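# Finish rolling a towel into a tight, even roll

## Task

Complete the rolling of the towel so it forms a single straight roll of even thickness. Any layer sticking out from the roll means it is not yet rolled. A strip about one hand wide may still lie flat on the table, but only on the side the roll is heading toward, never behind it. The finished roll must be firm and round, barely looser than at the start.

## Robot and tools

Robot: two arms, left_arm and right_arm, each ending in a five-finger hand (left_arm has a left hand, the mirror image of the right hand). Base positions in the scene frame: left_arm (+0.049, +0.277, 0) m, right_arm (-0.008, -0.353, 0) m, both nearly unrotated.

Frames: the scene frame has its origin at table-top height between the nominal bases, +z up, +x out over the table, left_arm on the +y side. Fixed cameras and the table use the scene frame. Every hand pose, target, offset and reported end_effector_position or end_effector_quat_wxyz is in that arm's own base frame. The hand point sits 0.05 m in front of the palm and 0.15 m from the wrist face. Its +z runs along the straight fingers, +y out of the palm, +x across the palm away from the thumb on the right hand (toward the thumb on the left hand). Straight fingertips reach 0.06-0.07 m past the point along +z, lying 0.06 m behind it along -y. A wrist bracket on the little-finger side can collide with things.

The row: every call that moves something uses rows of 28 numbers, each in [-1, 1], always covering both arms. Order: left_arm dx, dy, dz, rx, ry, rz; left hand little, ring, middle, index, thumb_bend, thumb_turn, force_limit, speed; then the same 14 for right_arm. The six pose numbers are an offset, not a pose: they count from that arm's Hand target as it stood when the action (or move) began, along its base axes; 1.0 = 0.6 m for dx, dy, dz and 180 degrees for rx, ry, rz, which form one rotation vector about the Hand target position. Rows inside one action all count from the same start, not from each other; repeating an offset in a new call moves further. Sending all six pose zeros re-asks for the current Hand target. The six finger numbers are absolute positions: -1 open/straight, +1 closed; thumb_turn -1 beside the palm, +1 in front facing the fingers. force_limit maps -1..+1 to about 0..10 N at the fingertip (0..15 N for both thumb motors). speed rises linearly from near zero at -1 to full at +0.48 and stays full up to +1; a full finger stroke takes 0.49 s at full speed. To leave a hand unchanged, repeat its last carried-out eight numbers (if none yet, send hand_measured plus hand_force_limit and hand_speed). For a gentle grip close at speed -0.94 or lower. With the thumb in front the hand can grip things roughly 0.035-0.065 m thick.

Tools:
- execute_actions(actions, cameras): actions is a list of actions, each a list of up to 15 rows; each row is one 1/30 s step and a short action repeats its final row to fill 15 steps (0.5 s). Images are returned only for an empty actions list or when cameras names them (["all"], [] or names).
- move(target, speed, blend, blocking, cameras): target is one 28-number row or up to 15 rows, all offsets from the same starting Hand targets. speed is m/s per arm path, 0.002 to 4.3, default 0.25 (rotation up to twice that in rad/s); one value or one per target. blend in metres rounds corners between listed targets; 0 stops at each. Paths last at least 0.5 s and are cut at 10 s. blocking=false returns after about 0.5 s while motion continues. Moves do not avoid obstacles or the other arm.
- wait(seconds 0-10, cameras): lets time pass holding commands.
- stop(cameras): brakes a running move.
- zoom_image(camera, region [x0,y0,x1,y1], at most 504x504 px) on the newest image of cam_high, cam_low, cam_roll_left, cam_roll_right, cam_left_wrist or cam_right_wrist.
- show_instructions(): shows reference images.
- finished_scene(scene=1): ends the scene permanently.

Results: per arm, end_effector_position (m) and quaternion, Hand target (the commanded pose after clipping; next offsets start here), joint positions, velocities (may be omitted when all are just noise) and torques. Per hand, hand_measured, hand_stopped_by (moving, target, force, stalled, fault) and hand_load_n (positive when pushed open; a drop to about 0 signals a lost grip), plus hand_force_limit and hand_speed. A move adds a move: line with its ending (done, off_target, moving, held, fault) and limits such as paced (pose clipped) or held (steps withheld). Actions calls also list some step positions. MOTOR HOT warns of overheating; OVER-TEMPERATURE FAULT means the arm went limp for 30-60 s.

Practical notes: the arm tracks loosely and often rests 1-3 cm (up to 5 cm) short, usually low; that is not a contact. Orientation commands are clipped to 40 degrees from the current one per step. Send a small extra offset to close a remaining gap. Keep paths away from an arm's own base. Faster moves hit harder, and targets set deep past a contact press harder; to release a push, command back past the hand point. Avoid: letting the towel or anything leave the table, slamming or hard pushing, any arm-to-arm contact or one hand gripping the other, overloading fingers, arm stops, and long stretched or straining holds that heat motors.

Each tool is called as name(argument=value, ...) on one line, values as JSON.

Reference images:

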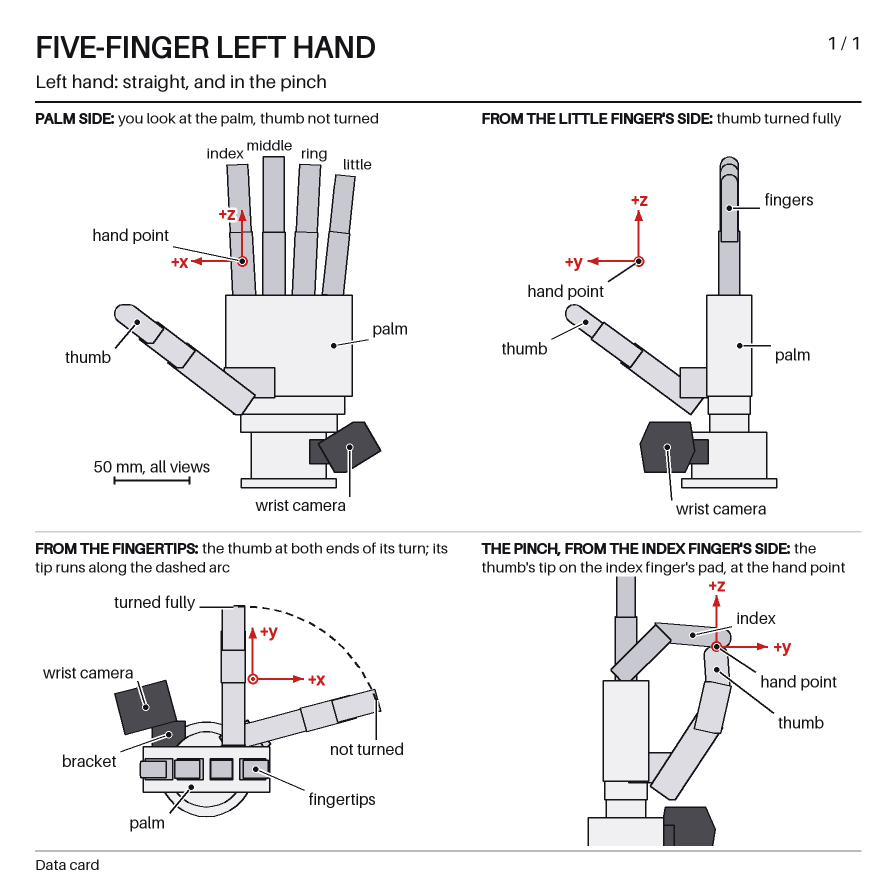

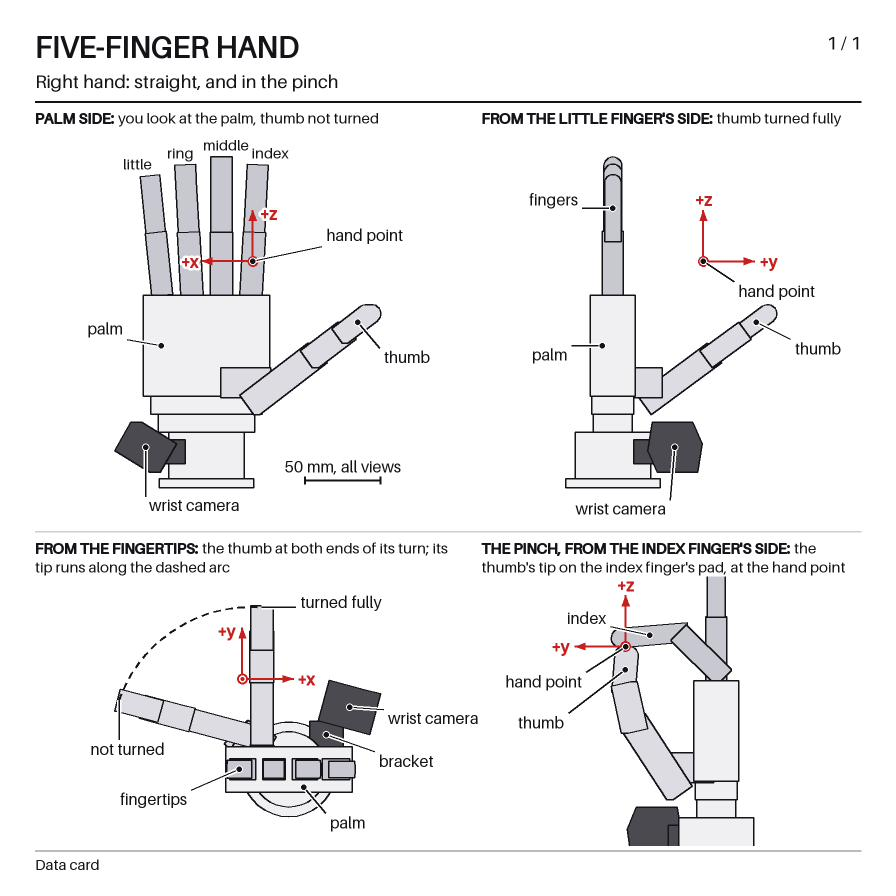

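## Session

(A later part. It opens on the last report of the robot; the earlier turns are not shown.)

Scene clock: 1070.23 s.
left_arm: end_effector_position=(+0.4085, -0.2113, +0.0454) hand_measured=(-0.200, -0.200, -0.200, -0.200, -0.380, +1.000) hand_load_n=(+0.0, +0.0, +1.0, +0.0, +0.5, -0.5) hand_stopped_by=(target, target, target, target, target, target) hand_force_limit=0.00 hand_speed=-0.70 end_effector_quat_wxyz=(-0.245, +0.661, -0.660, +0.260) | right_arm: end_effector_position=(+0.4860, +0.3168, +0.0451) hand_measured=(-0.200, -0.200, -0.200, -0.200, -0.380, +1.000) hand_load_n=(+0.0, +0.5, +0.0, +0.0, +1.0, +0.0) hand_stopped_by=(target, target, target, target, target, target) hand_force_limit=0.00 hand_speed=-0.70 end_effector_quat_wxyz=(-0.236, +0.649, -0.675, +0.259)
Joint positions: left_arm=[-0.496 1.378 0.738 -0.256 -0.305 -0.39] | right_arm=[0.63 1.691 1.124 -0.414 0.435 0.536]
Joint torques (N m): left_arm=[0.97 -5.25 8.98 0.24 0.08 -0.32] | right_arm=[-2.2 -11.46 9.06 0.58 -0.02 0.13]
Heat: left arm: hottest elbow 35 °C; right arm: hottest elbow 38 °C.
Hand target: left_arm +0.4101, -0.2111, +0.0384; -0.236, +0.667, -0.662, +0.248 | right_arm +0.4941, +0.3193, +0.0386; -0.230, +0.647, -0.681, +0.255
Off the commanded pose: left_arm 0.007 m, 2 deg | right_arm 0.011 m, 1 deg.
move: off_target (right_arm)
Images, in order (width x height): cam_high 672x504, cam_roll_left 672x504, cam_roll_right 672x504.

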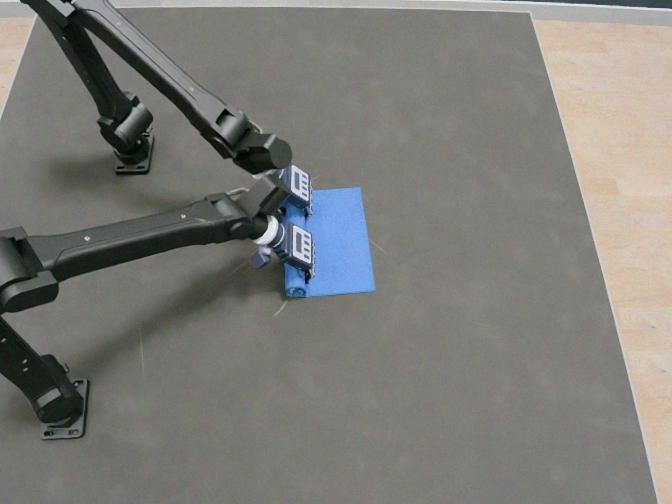

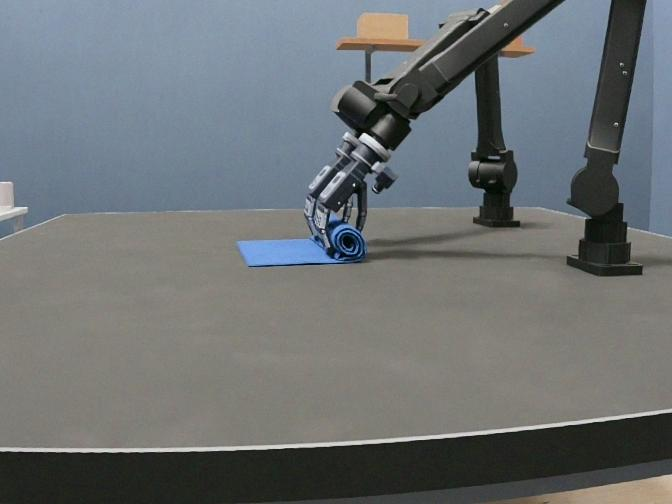

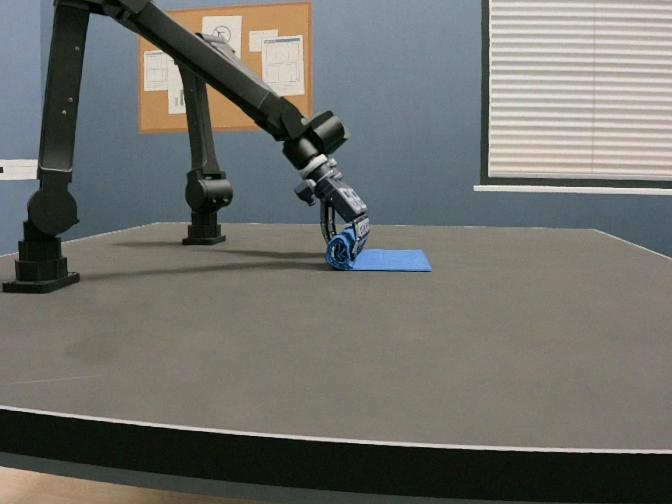

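wait(seconds=10)

wait(seconds=10)

move(target=[0, 0, 0, 0, 0, 0, -0.28, -0.28, -0.28, -0.28, -0.48, 1, 0, -0.85, 0, 0, 0, 0, 0, 0, -0.28, -0.28, -0.28, -0.28, -0.48, 1, 0, -0.85], cameras=["cam_roll_left", "cam_roll_right"], speed=0.1)

zoom_image(camera="cam_roll_left", region=[240, 130, 440, 290])

zoom_image(camera="cam_roll_right", region=[240, 130, 440, 290])

Scene clock: 1084.90 s.
left_arm: end_effector_position=(+0.4084, -0.2112, +0.0453) hand_measured=(-0.200, -0.200, -0.200, -0.200, -0.380, +1.000) hand_load_n=(+0.0, +0.0, +1.0, +0.0, +1.0, -0.5) hand_stopped_by=(target, target, target, target, target, target) hand_force_limit=0.00 hand_speed=-0.70 end_effector_quat_wxyz=(-0.245, +0.661, -0.660, +0.260) | right_arm: end_effector_position=(+0.4859, +0.3167, +0.0450) hand_measured=(-0.200, -0.200, -0.200, -0.200, -0.380, +1.000) hand_load_n=(+0.5, +0.5, +0.0, +0.0, +1.0, +0.5) hand_stopped_by=(target, target, target, target, target, target) hand_force_limit=0.00 hand_speed=-0.70 end_effector_quat_wxyz=(-0.236, +0.649, -0.675, +0.259)
Joint positions: left_arm=[-0.496 1.378 0.738 -0.256 -0.305 -0.39] | right_arm=[0.63 1.691 1.124 -0.415 0.435 0.536]
Joint torques (N m): left_arm=[0.97 -5.19 8.96 0.2 0.07 -0.32] | right_arm=[-2.08 -11.4 9.02 0.54 -0.02 0.13]
Heat: left arm: hottest elbow 35 °C; right arm: hottest elbow 38 °C.
Hand target: left_arm +0.4100, -0.2111, +0.0383; -0.236, +0.667, -0.662, +0.247 | right_arm +0.4940, +0.3193, +0.0385; -0.229, +0.647, -0.681, +0.255
Off the commanded pose: left_arm 0.007 m, 2 deg | right_arm 0.011 m, 1 deg.
wait: 10.00 s; at rest from the start

Scene clock: 1094.90 s.
left_arm: end_effector_position=(+0.4084, -0.2112, +0.0453) hand_measured=(-0.200, -0.200, -0.200, -0.200, -0.380, +1.000) hand_load_n=(+0.0, +0.0, +1.0, +0.0, +0.5, -0.5) hand_stopped_by=(target, target, target, target, target, target) hand_force_limit=0.00 hand_speed=-0.70 end_effector_quat_wxyz=(-0.245, +0.661, -0.660, +0.260) | right_arm: end_effector_position=(+0.4859, +0.3167, +0.0450) hand_measured=(-0.200, -0.200, -0.200, -0.200, -0.380, +1.000) hand_load_n=(+0.0, +0.0, +0.0, +0.0, +1.0, +0.5) hand_stopped_by=(target, target, target, target, target, target) hand_force_limit=0.00 hand_speed=-0.70 end_effector_quat_wxyz=(-0.236, +0.649, -0.675, +0.259)
Joint positions: left_arm=[-0.496 1.378 0.738 -0.256 -0.305 -0.39] | right_arm=[0.63 1.691 1.124 -0.415 0.435 0.536]
Joint torques (N m): left_arm=[0.97 -5.25 8.96 0.21 0.07 -0.32] | right_arm=[-2.2 -11.34 9.03 0.55 -0.02 0.13]
Heat: left arm: hottest elbow 36 °C; right arm: hottest elbow 38 °C.
Hand target: left_arm +0.4100, -0.2111, +0.0383; -0.236, +0.667, -0.662, +0.247 | right_arm +0.4940, +0.3193, +0.0385; -0.229, +0.647, -0.681, +0.255
Off the commanded pose: left_arm 0.007 m, 2 deg | right_arm 0.011 m, 1 deg.
wait: 10.00 s; at rest by 0.17 s

Scene clock: 1095.63 s.
left_arm: end_effector_position=(+0.4070, -0.2110, +0.0445) hand_measured=(-0.280, -0.280, -0.278, -0.280, -0.480, +1.000) hand_load_n=(+0.0, +0.0, -5.0, +0.0, +0.0, -0.5) hand_stopped_by=(target, target, target, target, target, target) hand_force_limit=0.00 hand_speed=-0.85 end_effector_quat_wxyz=(-0.243, +0.661, -0.661, +0.258) | right_arm: end_effector_position=(+0.4848, +0.3165, +0.0436) hand_measured=(-0.280, -0.280, -0.280, -0.280, -0.480, +1.000) hand_load_n=(+0.0, +0.0, -1.0, +0.0, +0.0, +0.0) hand_stopped_by=(target, target, target, target, target, target) hand_force_limit=0.00 hand_speed=-0.85 end_effector_quat_wxyz=(-0.234, +0.650, -0.676, +0.258)
Joint positions: left_arm=[-0.496 1.378 0.739 -0.263 -0.303 -0.39] | right_arm=[0.63 1.692 1.124 -0.419 0.433 0.537]
Joint torques (N m): left_arm=[0.97 -5.25 8.92 0.44 -0.01 -0.32] | right_arm=[-2.08 -11.52 9.05 0.68 0.05 0.12]
Heat: left arm: hottest elbow 36 °C; right arm: hottest elbow 38 °C.
Hand target: left_arm +0.4101, -0.2111, +0.0384; -0.236, +0.667, -0.662, +0.248 | right_arm +0.4940, +0.3193, +0.0384; -0.229, +0.647, -0.681, +0.255
Off the commanded pose: left_arm 0.007 m, 2 deg | right_arm 0.011 m, 1 deg.
move: off_target (right_arm)
Images, in order (width x height): cam_roll_left 672x504, cam_roll_right 672x504.

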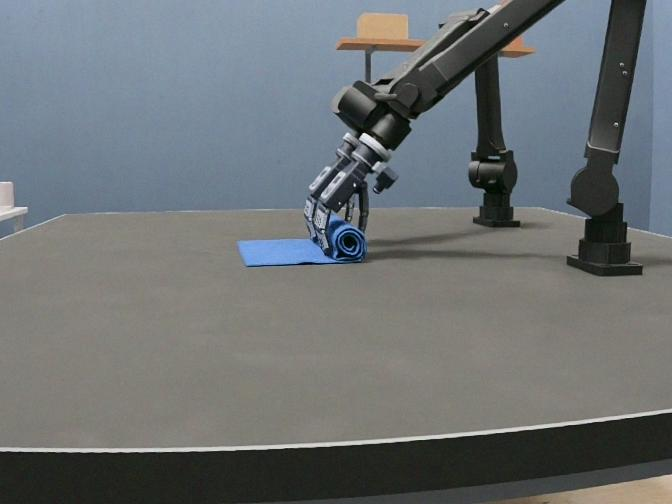

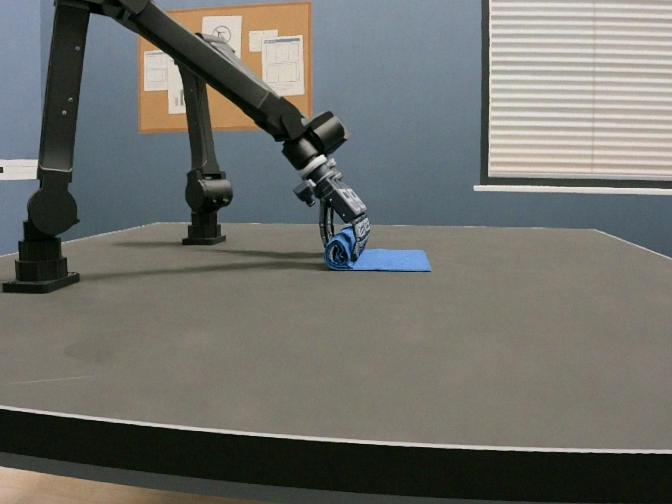

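Scaled by 2.520.

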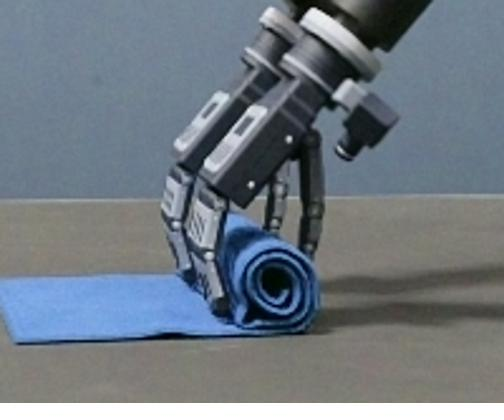

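Scaled by 2.520.

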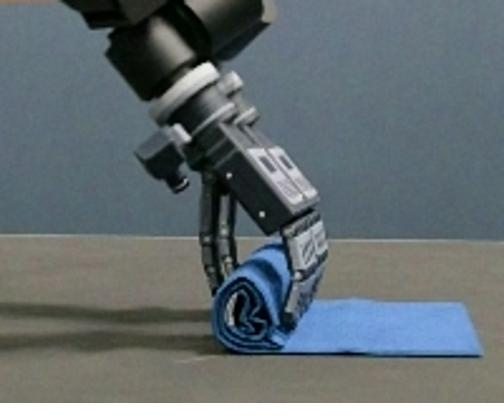

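move(target=[0, 0, 0.012, 0, 0, 0, -0.28, -0.28, -0.28, -0.28, -0.75, 1, 0, -0.7, 0, 0, 0.012, 0, 0, 0, -0.28, -0.28, -0.28, -0.28, -0.75, 1, 0, -0.7], cameras=["cam_roll_left", "cam_roll_right"], speed=0.1)

zoom_image(camera="cam_roll_left", region=[240, 130, 440, 290])

zoom_image(camera="cam_roll_right", region=[240, 130, 440, 290])

Scene clock: 1103.07 s.
left_arm: end_effector_position=(+0.4064, -0.2106, +0.0455) hand_measured=(-0.280, -0.280, -0.278, -0.280, -0.750, +1.000) hand_load_n=(+0.0, +0.0, -1.0, +0.0, +0.0, +0.0) hand_stopped_by=(target, target, target, target, target, target) hand_force_limit=0.00 hand_speed=-0.70 end_effector_quat_wxyz=(-0.242, +0.662, -0.663, +0.253) | right_arm: end_effector_position=(+0.4840, +0.3161, +0.0445) hand_measured=(-0.280, -0.280, -0.280, -0.280, -0.750, +1.000) hand_load_n=(+0.0, +0.0, +0.0, +0.0, +0.0, +0.0) hand_stopped_by=(target, target, target, target, target, target) hand_force_limit=0.00 hand_speed=-0.70 end_effector_quat_wxyz=(-0.230, +0.651, -0.677, +0.257)
Joint positions: left_arm=[-0.496 1.378 0.747 -0.281 -0.303 -0.39] | right_arm=[0.63 1.692 1.13 -0.433 0.432 0.54]
Joint torques (N m): left_arm=[0.91 -6.24 9.13 0.25 -0.01 -0.32] | right_arm=[-2.08 -12.28 9.22 0.55 0.06 0.09]
Heat: left arm: hottest elbow 36 °C; right arm: hottest elbow 38 °C.
Hand target: left_arm +0.4101, -0.2111, +0.0455; -0.236, +0.667, -0.662, +0.247 | right_arm +0.4940, +0.3193, +0.0456; -0.229, +0.647, -0.681, +0.255
Off the commanded pose: left_arm 0.004 m, 1 deg | right_arm 0.011 m, 1 deg.
move: off_target (right_arm)
Images, in order (width x height): cam_roll_left 672x504, cam_roll_right 672x504.

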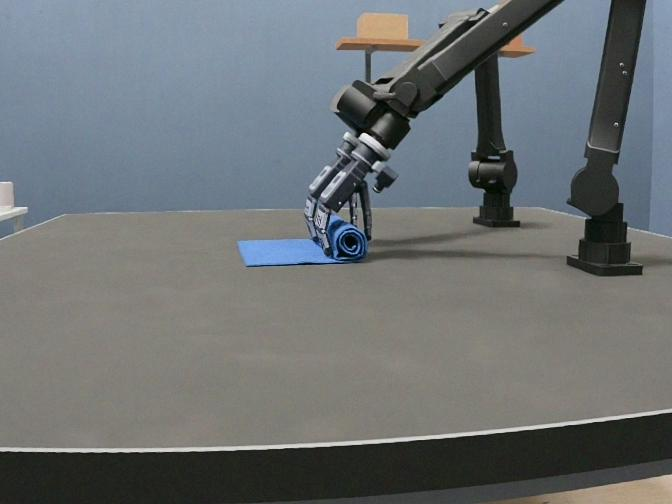

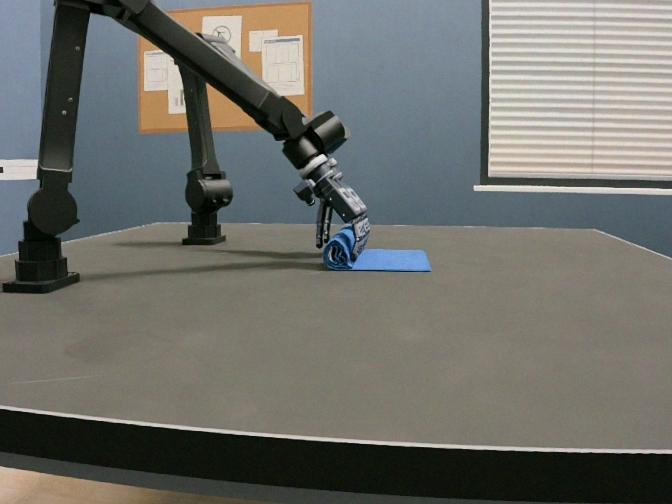

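Scaled by 2.520.

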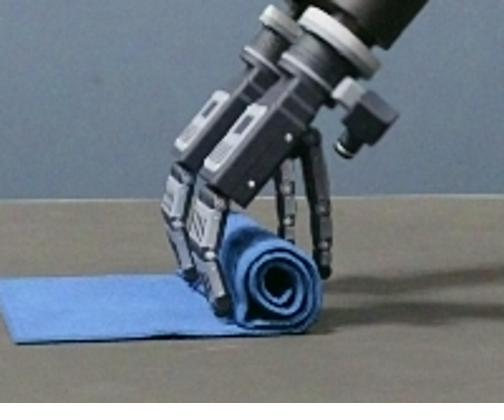

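Scaled by 2.520.

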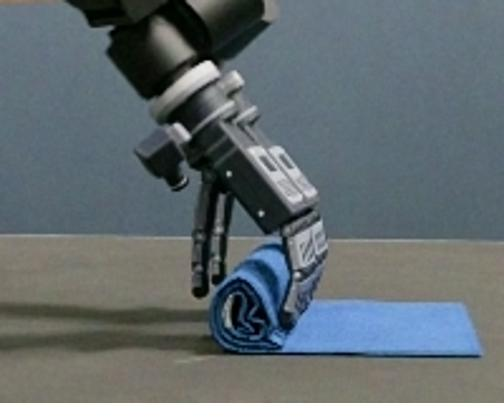

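move(target=[[0.03, 0, 0.01, 0, 0, 0, -0.28, -0.28, -0.28, -0.28, -1, 1, 0, -0.6, 0.03, 0, 0.01, 0, 0, 0, -0.28, -0.28, -0.28, -0.28, -1, 1, 0, -0.6], [0.03, 0, 0.12, 0, 0, 0, -0.28, -0.28, -0.28, -0.28, -1, 1, 0, -0.6, 0.03, 0, 0.12, 0, 0, 0, -0.28, -0.28, -0.28, -0.28, -1, 1, 0, -0.6]], cameras=["cam_high", "cam_roll_left", "cam_roll_right"], speed=[0.05, 0.12])

zoom_image(camera="cam_roll_left", region=[240, 130, 440, 290])

zoom_image(camera="cam_roll_right", region=[240, 130, 440, 290])

Scene clock: 1111.20 s.
left_arm: end_effector_position=(+0.4084, -0.2064, +0.0924) hand_measured=(-0.280, -0.280, -0.278, -0.280, -1.000, +1.000) hand_load_n=(+0.0, +0.0, +0.5, +0.5, +0.0, +0.0) hand_stopped_by=(target, target, target, target, target, target) hand_force_limit=0.00 hand_speed=-0.60 end_effector_quat_wxyz=(-0.228, +0.669, -0.670, +0.227) | right_arm: end_effector_position=(+0.4943, +0.3123, +0.0843) hand_measured=(-0.280, -0.280, -0.280, -0.280, -1.000, +1.000) hand_load_n=(+0.0, +0.0, +0.0, +0.0, +0.0, +0.0) hand_stopped_by=(target, target, target, target, target, target) hand_force_limit=0.00 hand_speed=-0.60 end_effector_quat_wxyz=(-0.202, +0.656, -0.683, +0.249)
Joint positions: left_arm=[-0.479 1.329 0.867 -0.511 -0.285 -0.39] | right_arm=[0.61 1.684 1.257 -0.627 0.42 0.537]
Joint torques (N m): left_arm=[1.2 -7.82 12.08 0.66 -0.23 -0.14] | right_arm=[-2.08 -15.91 10.62 0.72 0.17 -0.06]
Heat: left arm: hottest elbow 37 °C; right arm: hottest elbow 39 °C.
Hand target: left_arm +0.4281, -0.2111, +0.1176; -0.236, +0.667, -0.662, +0.247 | right_arm +0.5120, +0.3194, +0.1176; -0.229, +0.647, -0.681, +0.255
Off the commanded pose: left_arm 0.032 m, 3 deg | right_arm 0.038 m, 3 deg.
move: off_target (left_arm, right_arm)
Images, in order (width x height): cam_high 672x504, cam_roll_left 672x504, cam_roll_right 672x504.

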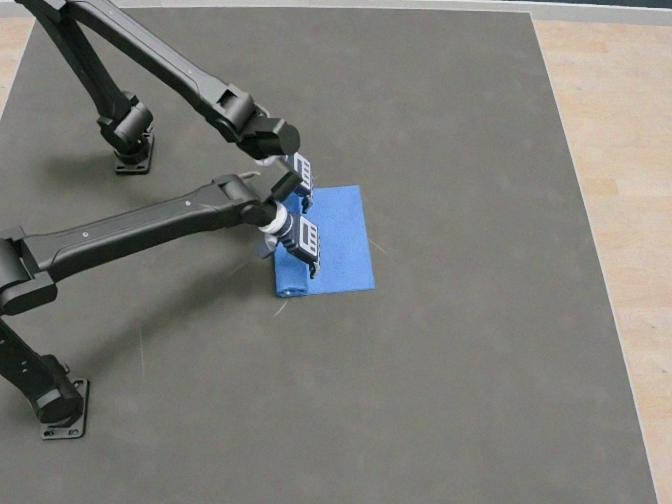

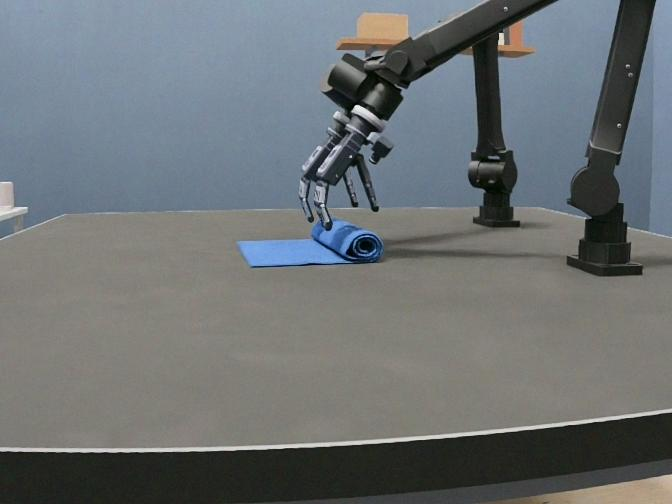

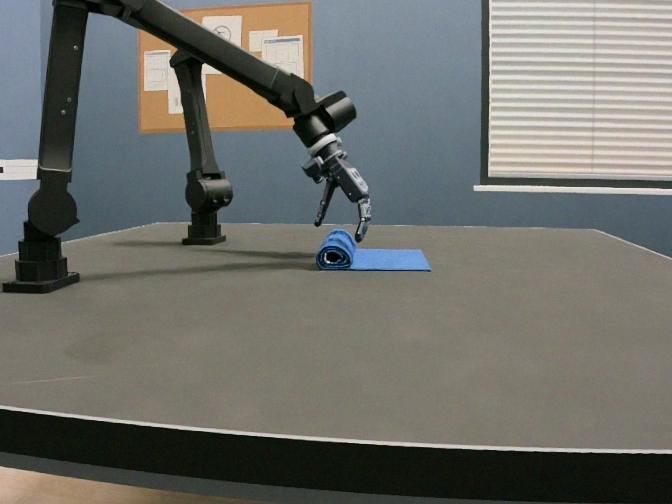

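Scaled by 2.520.

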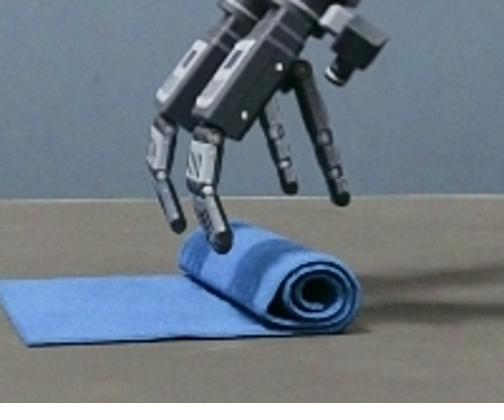

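Scaled by 2.520.

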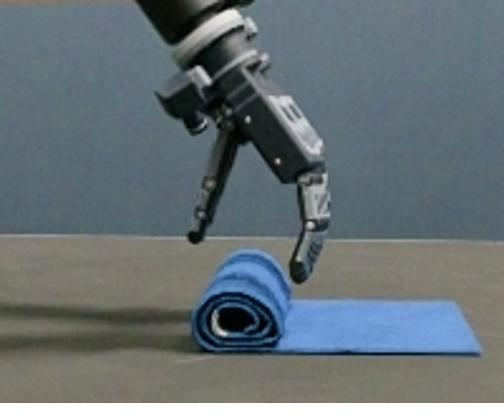

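move(target=[[-0.1202, -0.0023, -0.054, -0.0007, -0.2111, 0.0306, -0.7, -0.7, -0.7, -0.7, -1, 1, 0, -0.4, -0.1, 0.0035, -0.046, -0.0136, -0.2107, 0.0306, -0.7, -0.7, -0.7, -0.7, -1, 1, 0, -0.4], [-0.1135, -0.0023, -0.1193, -0.0007, -0.2111, 0.0306, -0.7, -0.7, -0.7, -0.7, -1, 1, 0, -0.4, -0.0933, 0.0035, -0.121, -0.0136, -0.2107, 0.0306, -0.7, -0.7, -0.7, -0.7, -1, 1, 0, -0.4]], cameras=["cam_high", "cam_roll_left", "cam_roll_right"], speed=[0.2, 0.1])

zoom_image(camera="cam_roll_left", region=[260, 130, 460, 290])

zoom_image(camera="cam_roll_right", region=[240, 130, 440, 290])

Scene clock: 1161.67 s.
left_arm: end_effector_position=(+0.3599, -0.2127, +0.0492) hand_measured=(-0.700, -0.700, -0.700, -0.700, -1.000, +1.000) hand_load_n=(+0.0, +0.0, +0.0, +0.0, +0.0, -2.0) hand_stopped_by=(target, target, target, target, target, target) hand_force_limit=0.00 hand_speed=-0.40 end_effector_quat_wxyz=(-0.449, +0.583, -0.514, +0.442) | right_arm: end_effector_position=(+0.4533, +0.3197, +0.0458) hand_measured=(-0.700, -0.700, -0.700, -0.700, -1.000, +1.000) hand_load_n=(+0.0, +0.0, +0.0, -0.5, +0.0, +0.0) hand_stopped_by=(target, target, target, target, target, target) hand_force_limit=0.00 hand_speed=-0.40 end_effector_quat_wxyz=(-0.434, +0.566, -0.536, +0.452)
Joint positions: left_arm=[-0.814 1.411 0.283 0.805 -0.859 -0.303] | right_arm=[0.811 1.693 0.659 0.728 0.781 0.171]
Joint torques (N m): left_arm=[0.5 -3.9 4.68 1.73 -0.2 -0.16] | right_arm=[-1.61 -10.46 5.3 2.04 0.03 -0.09]
Heat: left arm: hottest elbow 40 °C; right arm: hottest elbow 44 °C.
Hand target: left_arm +0.3599, -0.2125, +0.0459; -0.450, +0.581, -0.516, +0.440 | right_arm +0.4560, +0.3216, +0.0452; -0.436, +0.565, -0.533, +0.454
Off the commanded pose: left_arm 0.003 m, 0 deg | right_arm 0.003 m, 0 deg.
move: done
Images, in order (width x height): cam_high 672x504, cam_roll_left 672x504, cam_roll_right 672x504.

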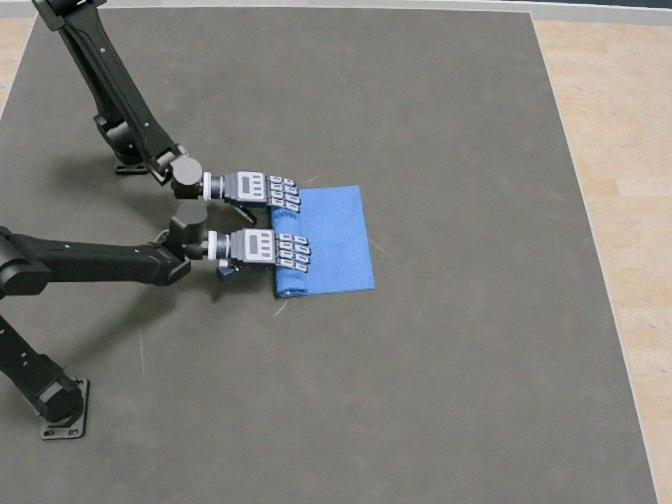

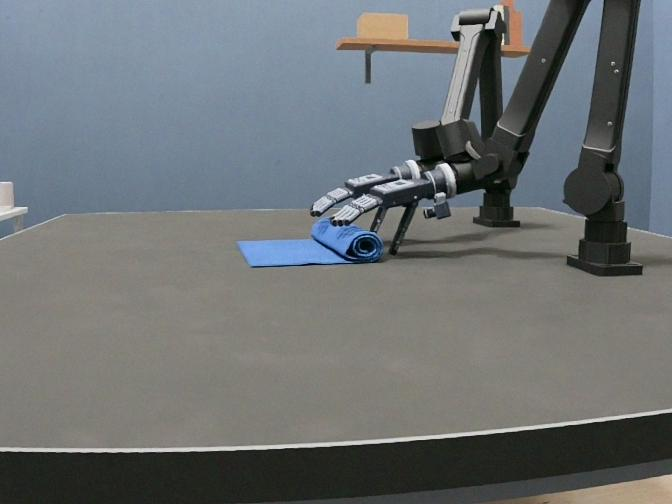

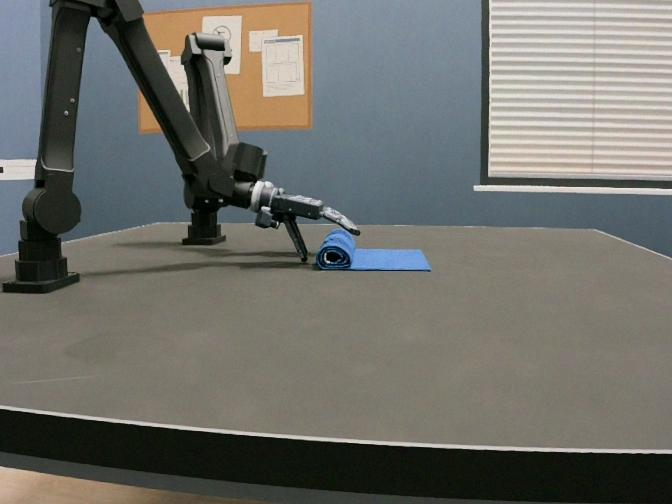

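Scaled by 2.520.

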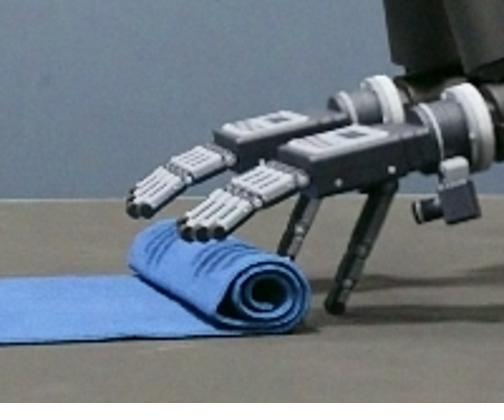

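Scaled by 2.520.

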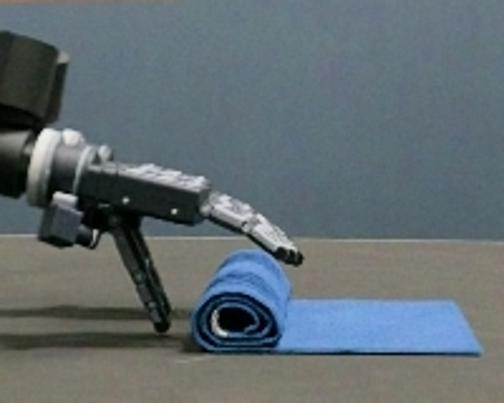

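move(target=[[0.022, 0.002, -0.008, 0, 0, 0, -0.5, -0.5, -0.5, -0.5, -0.75, 1, 0, -0.4, 0.018, 0.0005, -0.006, 0, 0, 0, -0.5, -0.5, -0.5, -0.5, -0.75, 1, 0, -0.4], [0.034, 0.003, -0.014, 0, 0, 0, -0.33, -0.33, -0.33, -0.33, -0.5, 1, 0, -0.5, 0.027, 0.001, -0.012, 0, 0, 0, -0.33, -0.33, -0.33, -0.33, -0.5, 1, 0, -0.5]], cameras=["cam_high", "cam_roll_left", "cam_roll_right", "cam_left_wrist", "cam_right_wrist"], speed=[0.08, 0.05])

zoom_image(camera="cam_roll_left", region=[260, 130, 460, 290])

zoom_image(camera="cam_roll_right", region=[240, 130, 440, 290])

Scene clock: 1175.63 s.
left_arm: end_effector_position=(+0.3716, -0.2096, +0.0353) hand_measured=(-0.330, -0.330, -0.330, -0.330, -0.500, +1.000) hand_load_n=(+0.0, +0.0, +0.5, +0.0, +0.0, +0.0) hand_stopped_by=(target, target, target, target, target, target) hand_force_limit=0.00 hand_speed=-0.50 end_effector_quat_wxyz=(-0.444, +0.583, -0.517, +0.443) | right_arm: end_effector_position=(+0.4592, +0.3155, +0.0317) hand_measured=(-0.330, -0.330, -0.330, -0.330, -0.500, +1.000) hand_load_n=(+0.0, +0.0, +0.5, +0.0, +0.5, +0.0) hand_stopped_by=(target, target, target, target, target, target) hand_force_limit=0.00 hand_speed=-0.50 end_effector_quat_wxyz=(-0.429, +0.573, -0.534, +0.451)
Joint positions: left_arm=[-0.767 1.493 0.29 0.89 -0.802 -0.287] | right_arm=[0.79 1.73 0.662 0.753 0.754 0.159]
Joint torques (N m): left_arm=[1.38 -4.6 5.86 1.31 -0.25 -0.05] | right_arm=[-2.26 -10.34 6.99 1.88 0.06 -0.07]
Heat: left arm: hottest elbow 38 °C; right arm: hottest elbow 41 °C.
Hand target: left_arm +0.3804, -0.2107, +0.0376; -0.450, +0.581, -0.516, +0.440 | right_arm +0.4721, +0.3221, +0.0377; -0.436, +0.565, -0.533, +0.454
Off the commanded pose: left_arm 0.009 m, 1 deg | right_arm 0.016 m, 1 deg.
move: off_target (right_arm); target 2's new numbers were sent with right_arm's hand 0.016 m and 1 deg from that target
camera_calibration:
cam_left_wrist: T_world_to_cam=[[0.230293, -0.168936, 0.958345, -0.155251], [-0.468027, -0.882661, -0.0431259, -0.0100455], [0.85318, -0.4386, -0.282337, -0.290048], [0, 0, 0, 1]] pos_world=[0.278515, -0.162309, 0.0664597]
cam_right_wrist: T_world_to_cam=[[-0.224745, -0.38845, -0.893642, 0.248357], [-0.5966, 0.779967, -0.188996, 0.0341631], [0.770427, 0.490671, -0.407043, -0.378987], [0, 0, 0, 1]] pos_world=[0.368181, 0.255786, 0.0741352]
Images, in order (width x height): cam_high 672x504, cam_roll_left 672x504, cam_roll_right 672x504, cam_left_wrist 616x616, cam_right_wrist 616x616.

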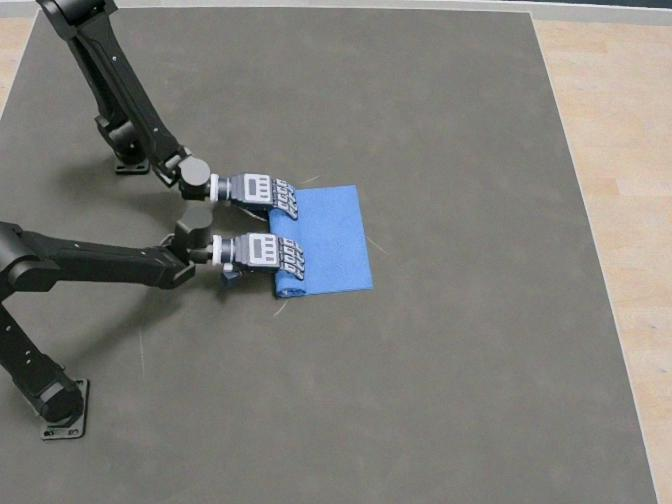

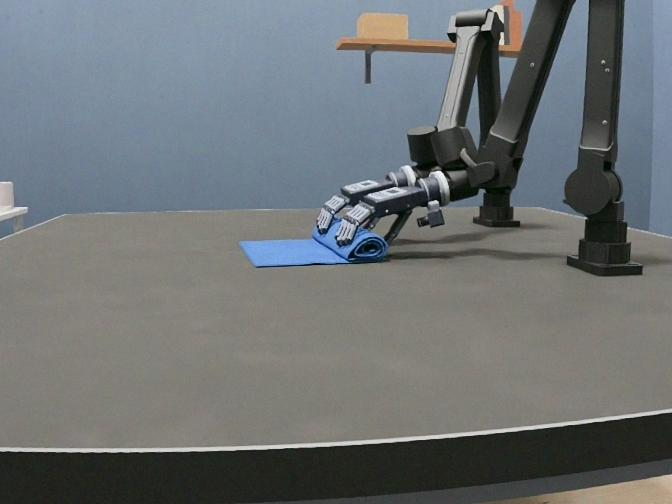

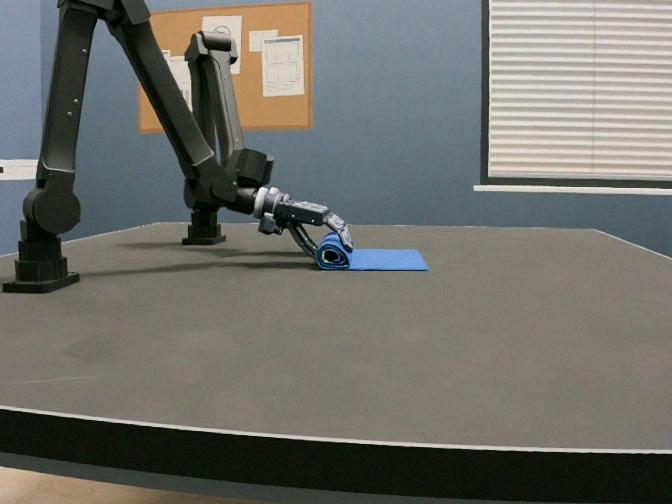

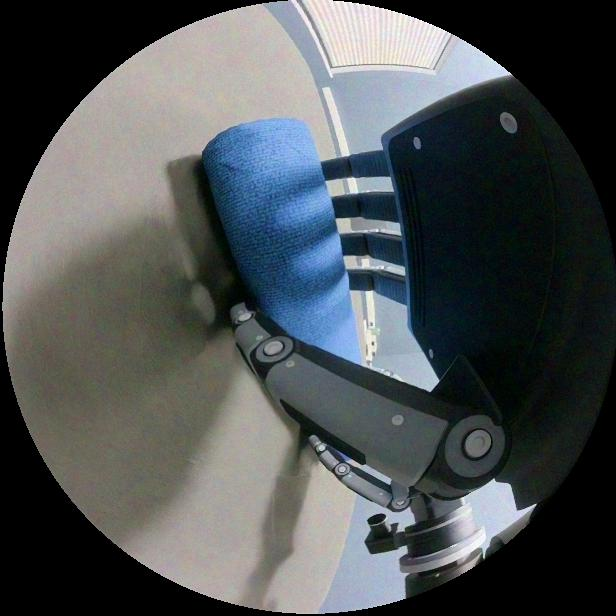

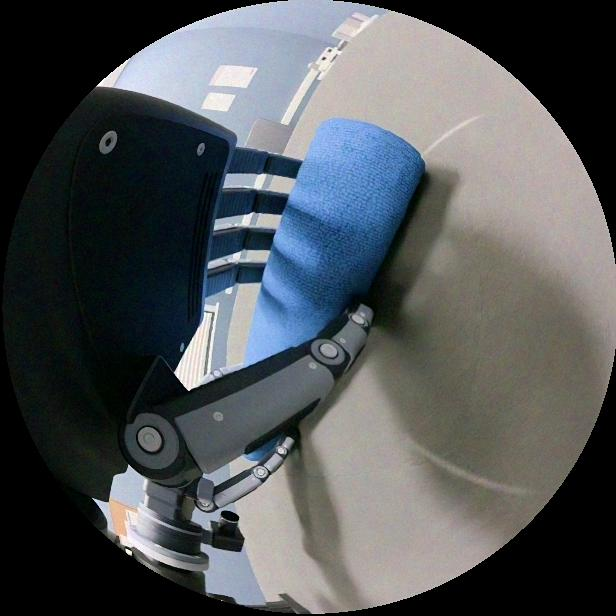

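Scaled by 2.520.

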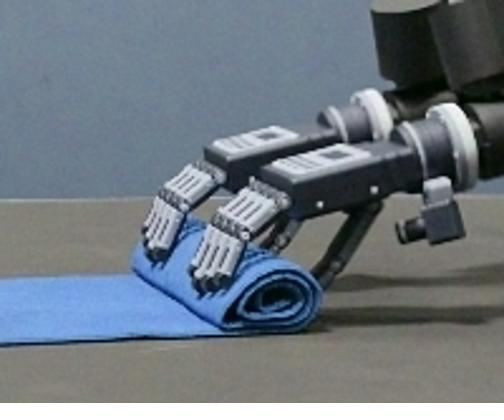

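Scaled by 2.520.

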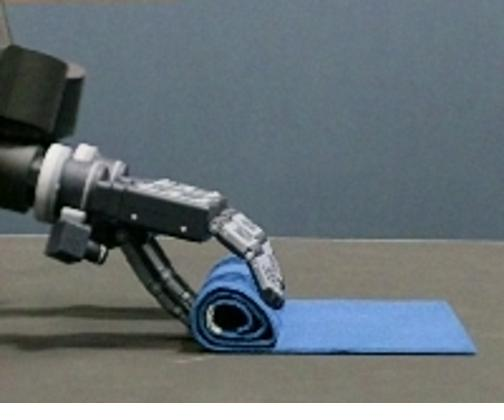

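move(target=[[0, 0, 0.004, 0, 0, 0, -0.22, -0.22, -0.22, -0.22, -0.42, 1, 0, -0.7, 0, 0, 0.006, 0, 0, 0, -0.22, -0.22, -0.22, -0.22, -0.42, 1, 0, -0.7], [0.0205, 0.002, 0.006, -0.0123, 0.1328, 0, -0.22, -0.22, -0.22, -0.22, -0.42, 1, 0, -0.7, 0.0225, 0.0005, 0.009, -0.0042, 0.1333, 0, -0.22, -0.22, -0.22, -0.22, -0.42, 1, 0, -0.7], [0.041, 0.004, 0.009, -0.0246, 0.2656, 0, -0.22, -0.22, -0.22, -0.22, -0.42, 1, 0, -0.7, 0.045, 0.001, 0.012, -0.0084, 0.2666, 0, -0.22, -0.22, -0.22, -0.22, -0.42, 1, 0, -0.7]], blend=[0, 0.01, 0], cameras=["cam_high", "cam_roll_left", "cam_roll_right"], speed=0.15)

zoom_image(camera="cam_roll_left", region=[240, 130, 440, 290])

zoom_image(camera="cam_roll_right", region=[240, 130, 440, 290])

Scene clock: 1188.33 s.
left_arm: end_effector_position=(+0.4009, -0.2089, +0.0487) hand_measured=(-0.220, -0.220, -0.220, -0.220, -0.420, +1.000) hand_load_n=(+0.5, +0.0, -2.5, +0.0, +0.0, +0.0) hand_stopped_by=(target, target, target, target, target, target) hand_force_limit=0.00 hand_speed=-0.70 end_effector_quat_wxyz=(-0.186, +0.719, -0.640, +0.198) | right_arm: end_effector_position=(+0.4851, +0.3171, +0.0432) hand_measured=(-0.220, -0.220, -0.220, -0.220, -0.420, +1.000) hand_load_n=(+0.0, +0.0, -0.5, +0.0, +0.0, +0.0) hand_stopped_by=(target, target, target, target, target, target) hand_force_limit=0.00 hand_speed=-0.70 end_effector_quat_wxyz=(-0.171, +0.713, -0.652, +0.193)
Joint positions: left_arm=[-0.464 1.419 0.849 -0.506 -0.25 -0.517] | right_arm=[0.587 1.766 1.279 -0.641 0.287 0.432]
Joint torques (N m): left_arm=[1.14 -5.77 9.22 0.13 0 -0.34] | right_arm=[-2.2 -12.92 9.92 0.62 0 0.12]
Heat: left arm: hottest elbow 38 °C; right arm: hottest elbow 41 °C.
Hand target: left_arm +0.4051, -0.2083, +0.0430; -0.180, +0.726, -0.637, +0.186 | right_arm +0.4991, +0.3227, +0.0449; -0.175, +0.707, -0.658, +0.192
Off the commanded pose: left_arm 0.007 m, 2 deg | right_arm 0.015 m, 1 deg.
move: off_target (right_arm)
Images, in order (width x height): cam_high 672x504, cam_roll_left 672x504, cam_roll_right 672x504.

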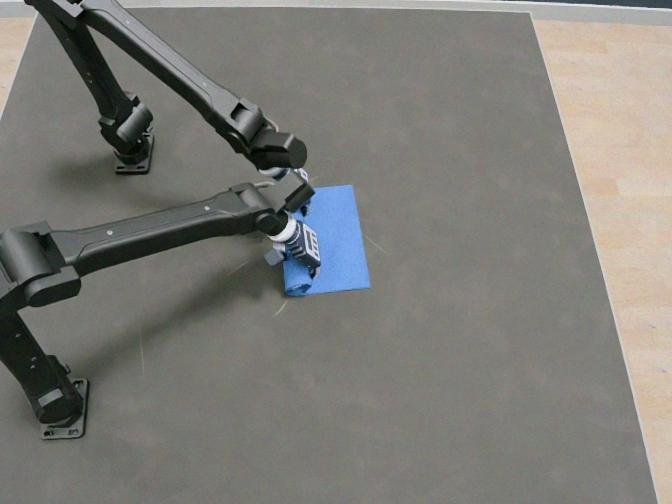

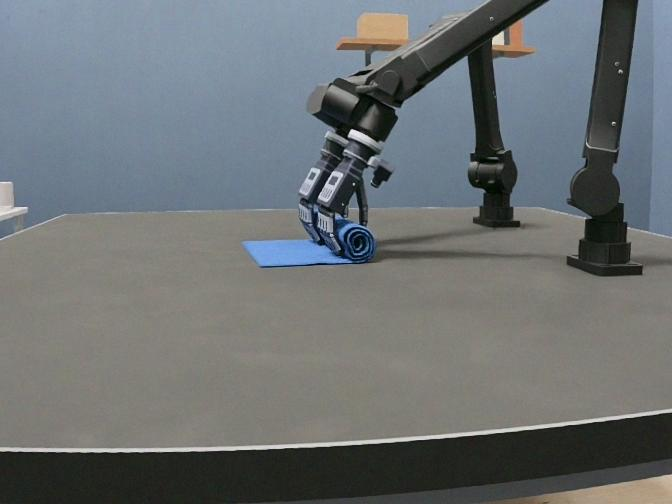

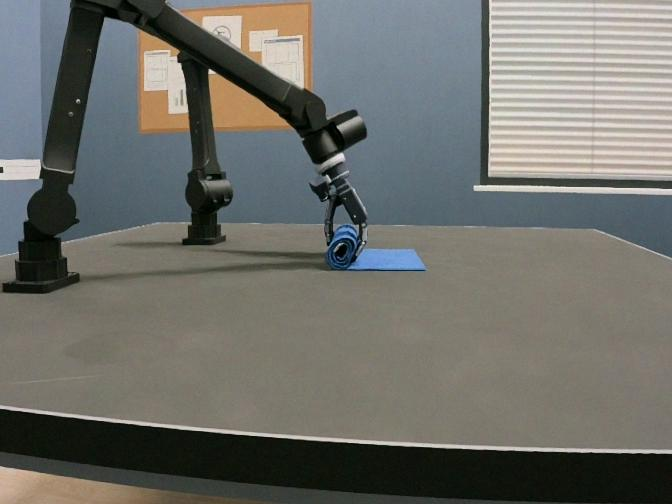

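Scaled by 2.520.

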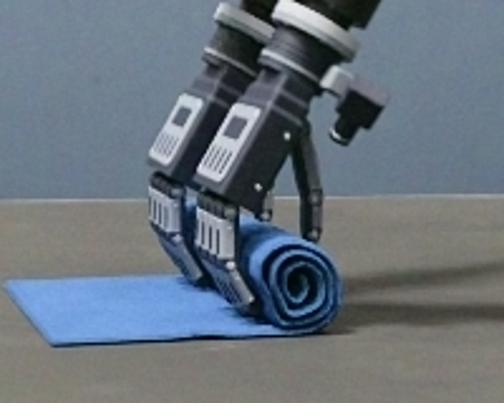

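Scaled by 2.520.

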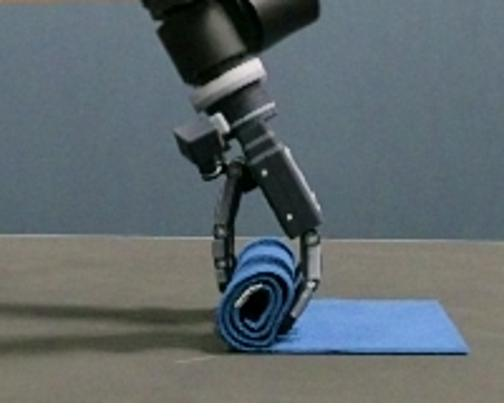

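move(target=[[0, 0, 0, 0, 0, 0, -0.22, -0.22, -0.22, -0.22, -0.42, 1, 0, -0.7, 0, 0, 0, 0, 0, 0, -0.22, -0.22, -0.22, -0.22, -1, 1, 0, -0.5], [0, 0, 0, 0, 0, 0, -0.22, -0.22, -0.22, -0.22, -0.42, 1, 0, -0.7, 0.035, 0, 0.02, 0, 0, 0, -0.22, -0.22, -0.22, -0.22, -1, 1, 0, -0.5], [0, 0, 0, 0, 0, 0, -0.22, -0.22, -0.22, -0.22, -0.42, 1, 0, -0.7, 0.035, 0, 0.12, 0, 0, 0, -0.22, -0.22, -0.22, -0.22, -1, 1, 0, -0.5], [0, 0, 0, 0, 0, 0, -0.22, -0.22, -0.22, -0.22, -0.42, 1, 0, -0.7, -0.0485, 0, 0.092, 0.0084, -0.2666, 0, -0.7, -0.7, -0.7, -0.7, -1, 1, 0, -0.5]], cameras=["cam_high", "cam_roll_left", "cam_roll_right"], speed=[0.1, 0.1, 0.2, 0.25])

zoom_image(camera="cam_roll_left", region=[240, 130, 440, 290])

zoom_image(camera="cam_roll_right", region=[240, 130, 440, 290])

Scene clock: 1201.17 s.
left_arm: end_effector_position=(+0.4009, -0.2090, +0.0487) hand_measured=(-0.220, -0.220, -0.220, -0.220, -0.420, +1.000) hand_load_n=(+0.0, +0.0, -2.5, +0.0, +0.5, +0.0) hand_stopped_by=(target, target, target, target, target, target) hand_force_limit=0.00 hand_speed=-0.70 end_effector_quat_wxyz=(-0.186, +0.719, -0.640, +0.198) | right_arm: end_effector_position=(+0.4694, +0.3189, +0.1030) hand_measured=(-0.700, -0.700, -0.700, -0.700, -1.000, +1.000) hand_load_n=(+0.0, -0.5, +0.0, +0.0, +0.0, +0.0) hand_stopped_by=(target, target, target, target, target, target) hand_force_limit=0.00 hand_speed=-0.50 end_effector_quat_wxyz=(-0.435, +0.564, -0.537, +0.453)
Joint positions: left_arm=[-0.464 1.419 0.849 -0.506 -0.25 -0.517] | right_arm=[0.782 1.56 0.721 0.544 0.754 0.161]
Joint torques (N m): left_arm=[1.14 -5.71 9.24 0.17 0 -0.33] | right_arm=[-0.97 -9.76 6.31 2.09 0.22 -0.06]
Heat: left arm: hottest elbow 37 °C; right arm: hottest elbow 41 °C.
Hand target: left_arm +0.4051, -0.2083, +0.0430; -0.180, +0.726, -0.637, +0.186 | right_arm +0.4701, +0.3228, +0.1003; -0.436, +0.565, -0.533, +0.454
Off the commanded pose: left_arm 0.007 m, 2 deg | right_arm 0.005 m, 1 deg.
move: done
Images, in order (width x height): cam_high 672x504, cam_roll_left 672x504, cam_roll_right 672x504.

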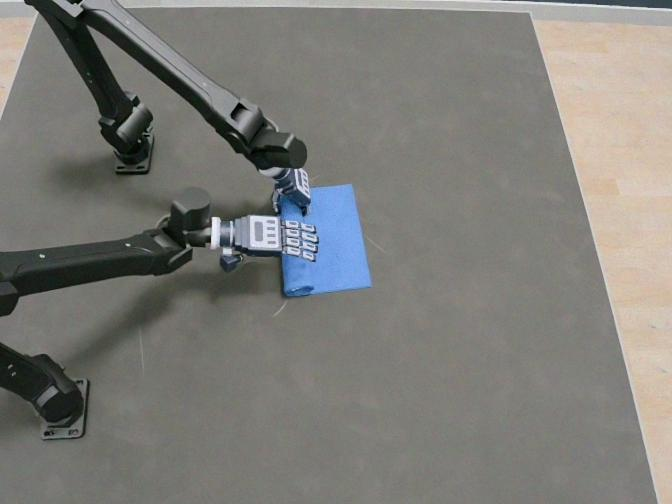

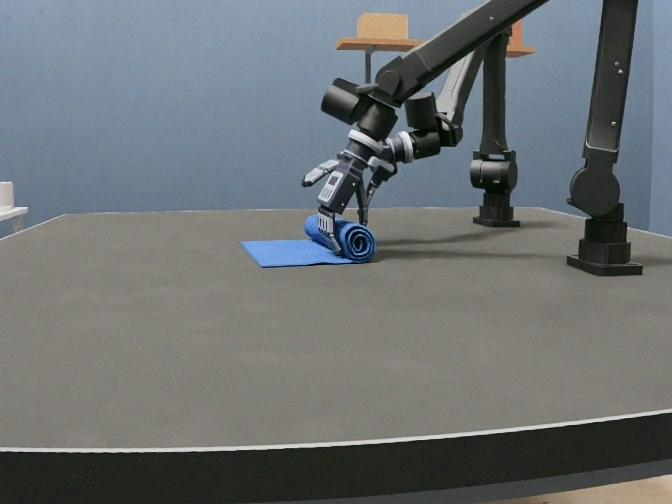

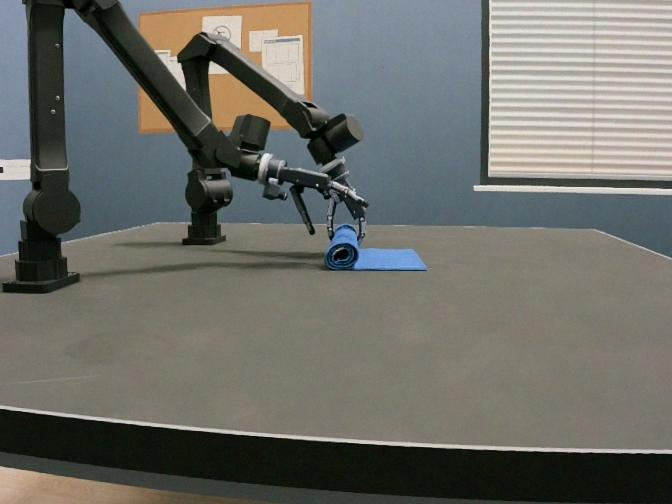

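Scaled by 2.520.

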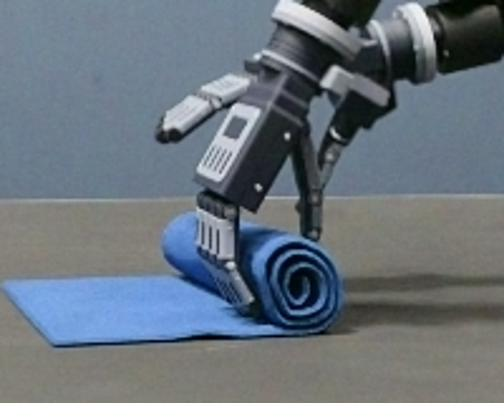

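Scaled by 2.520.

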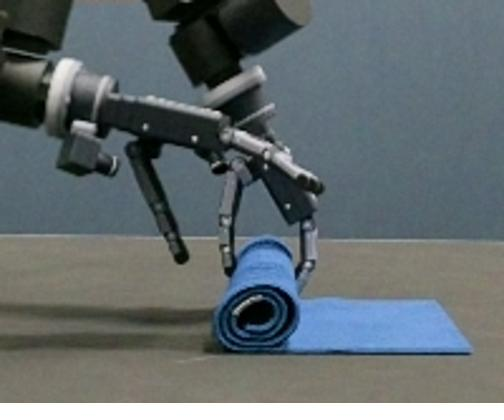

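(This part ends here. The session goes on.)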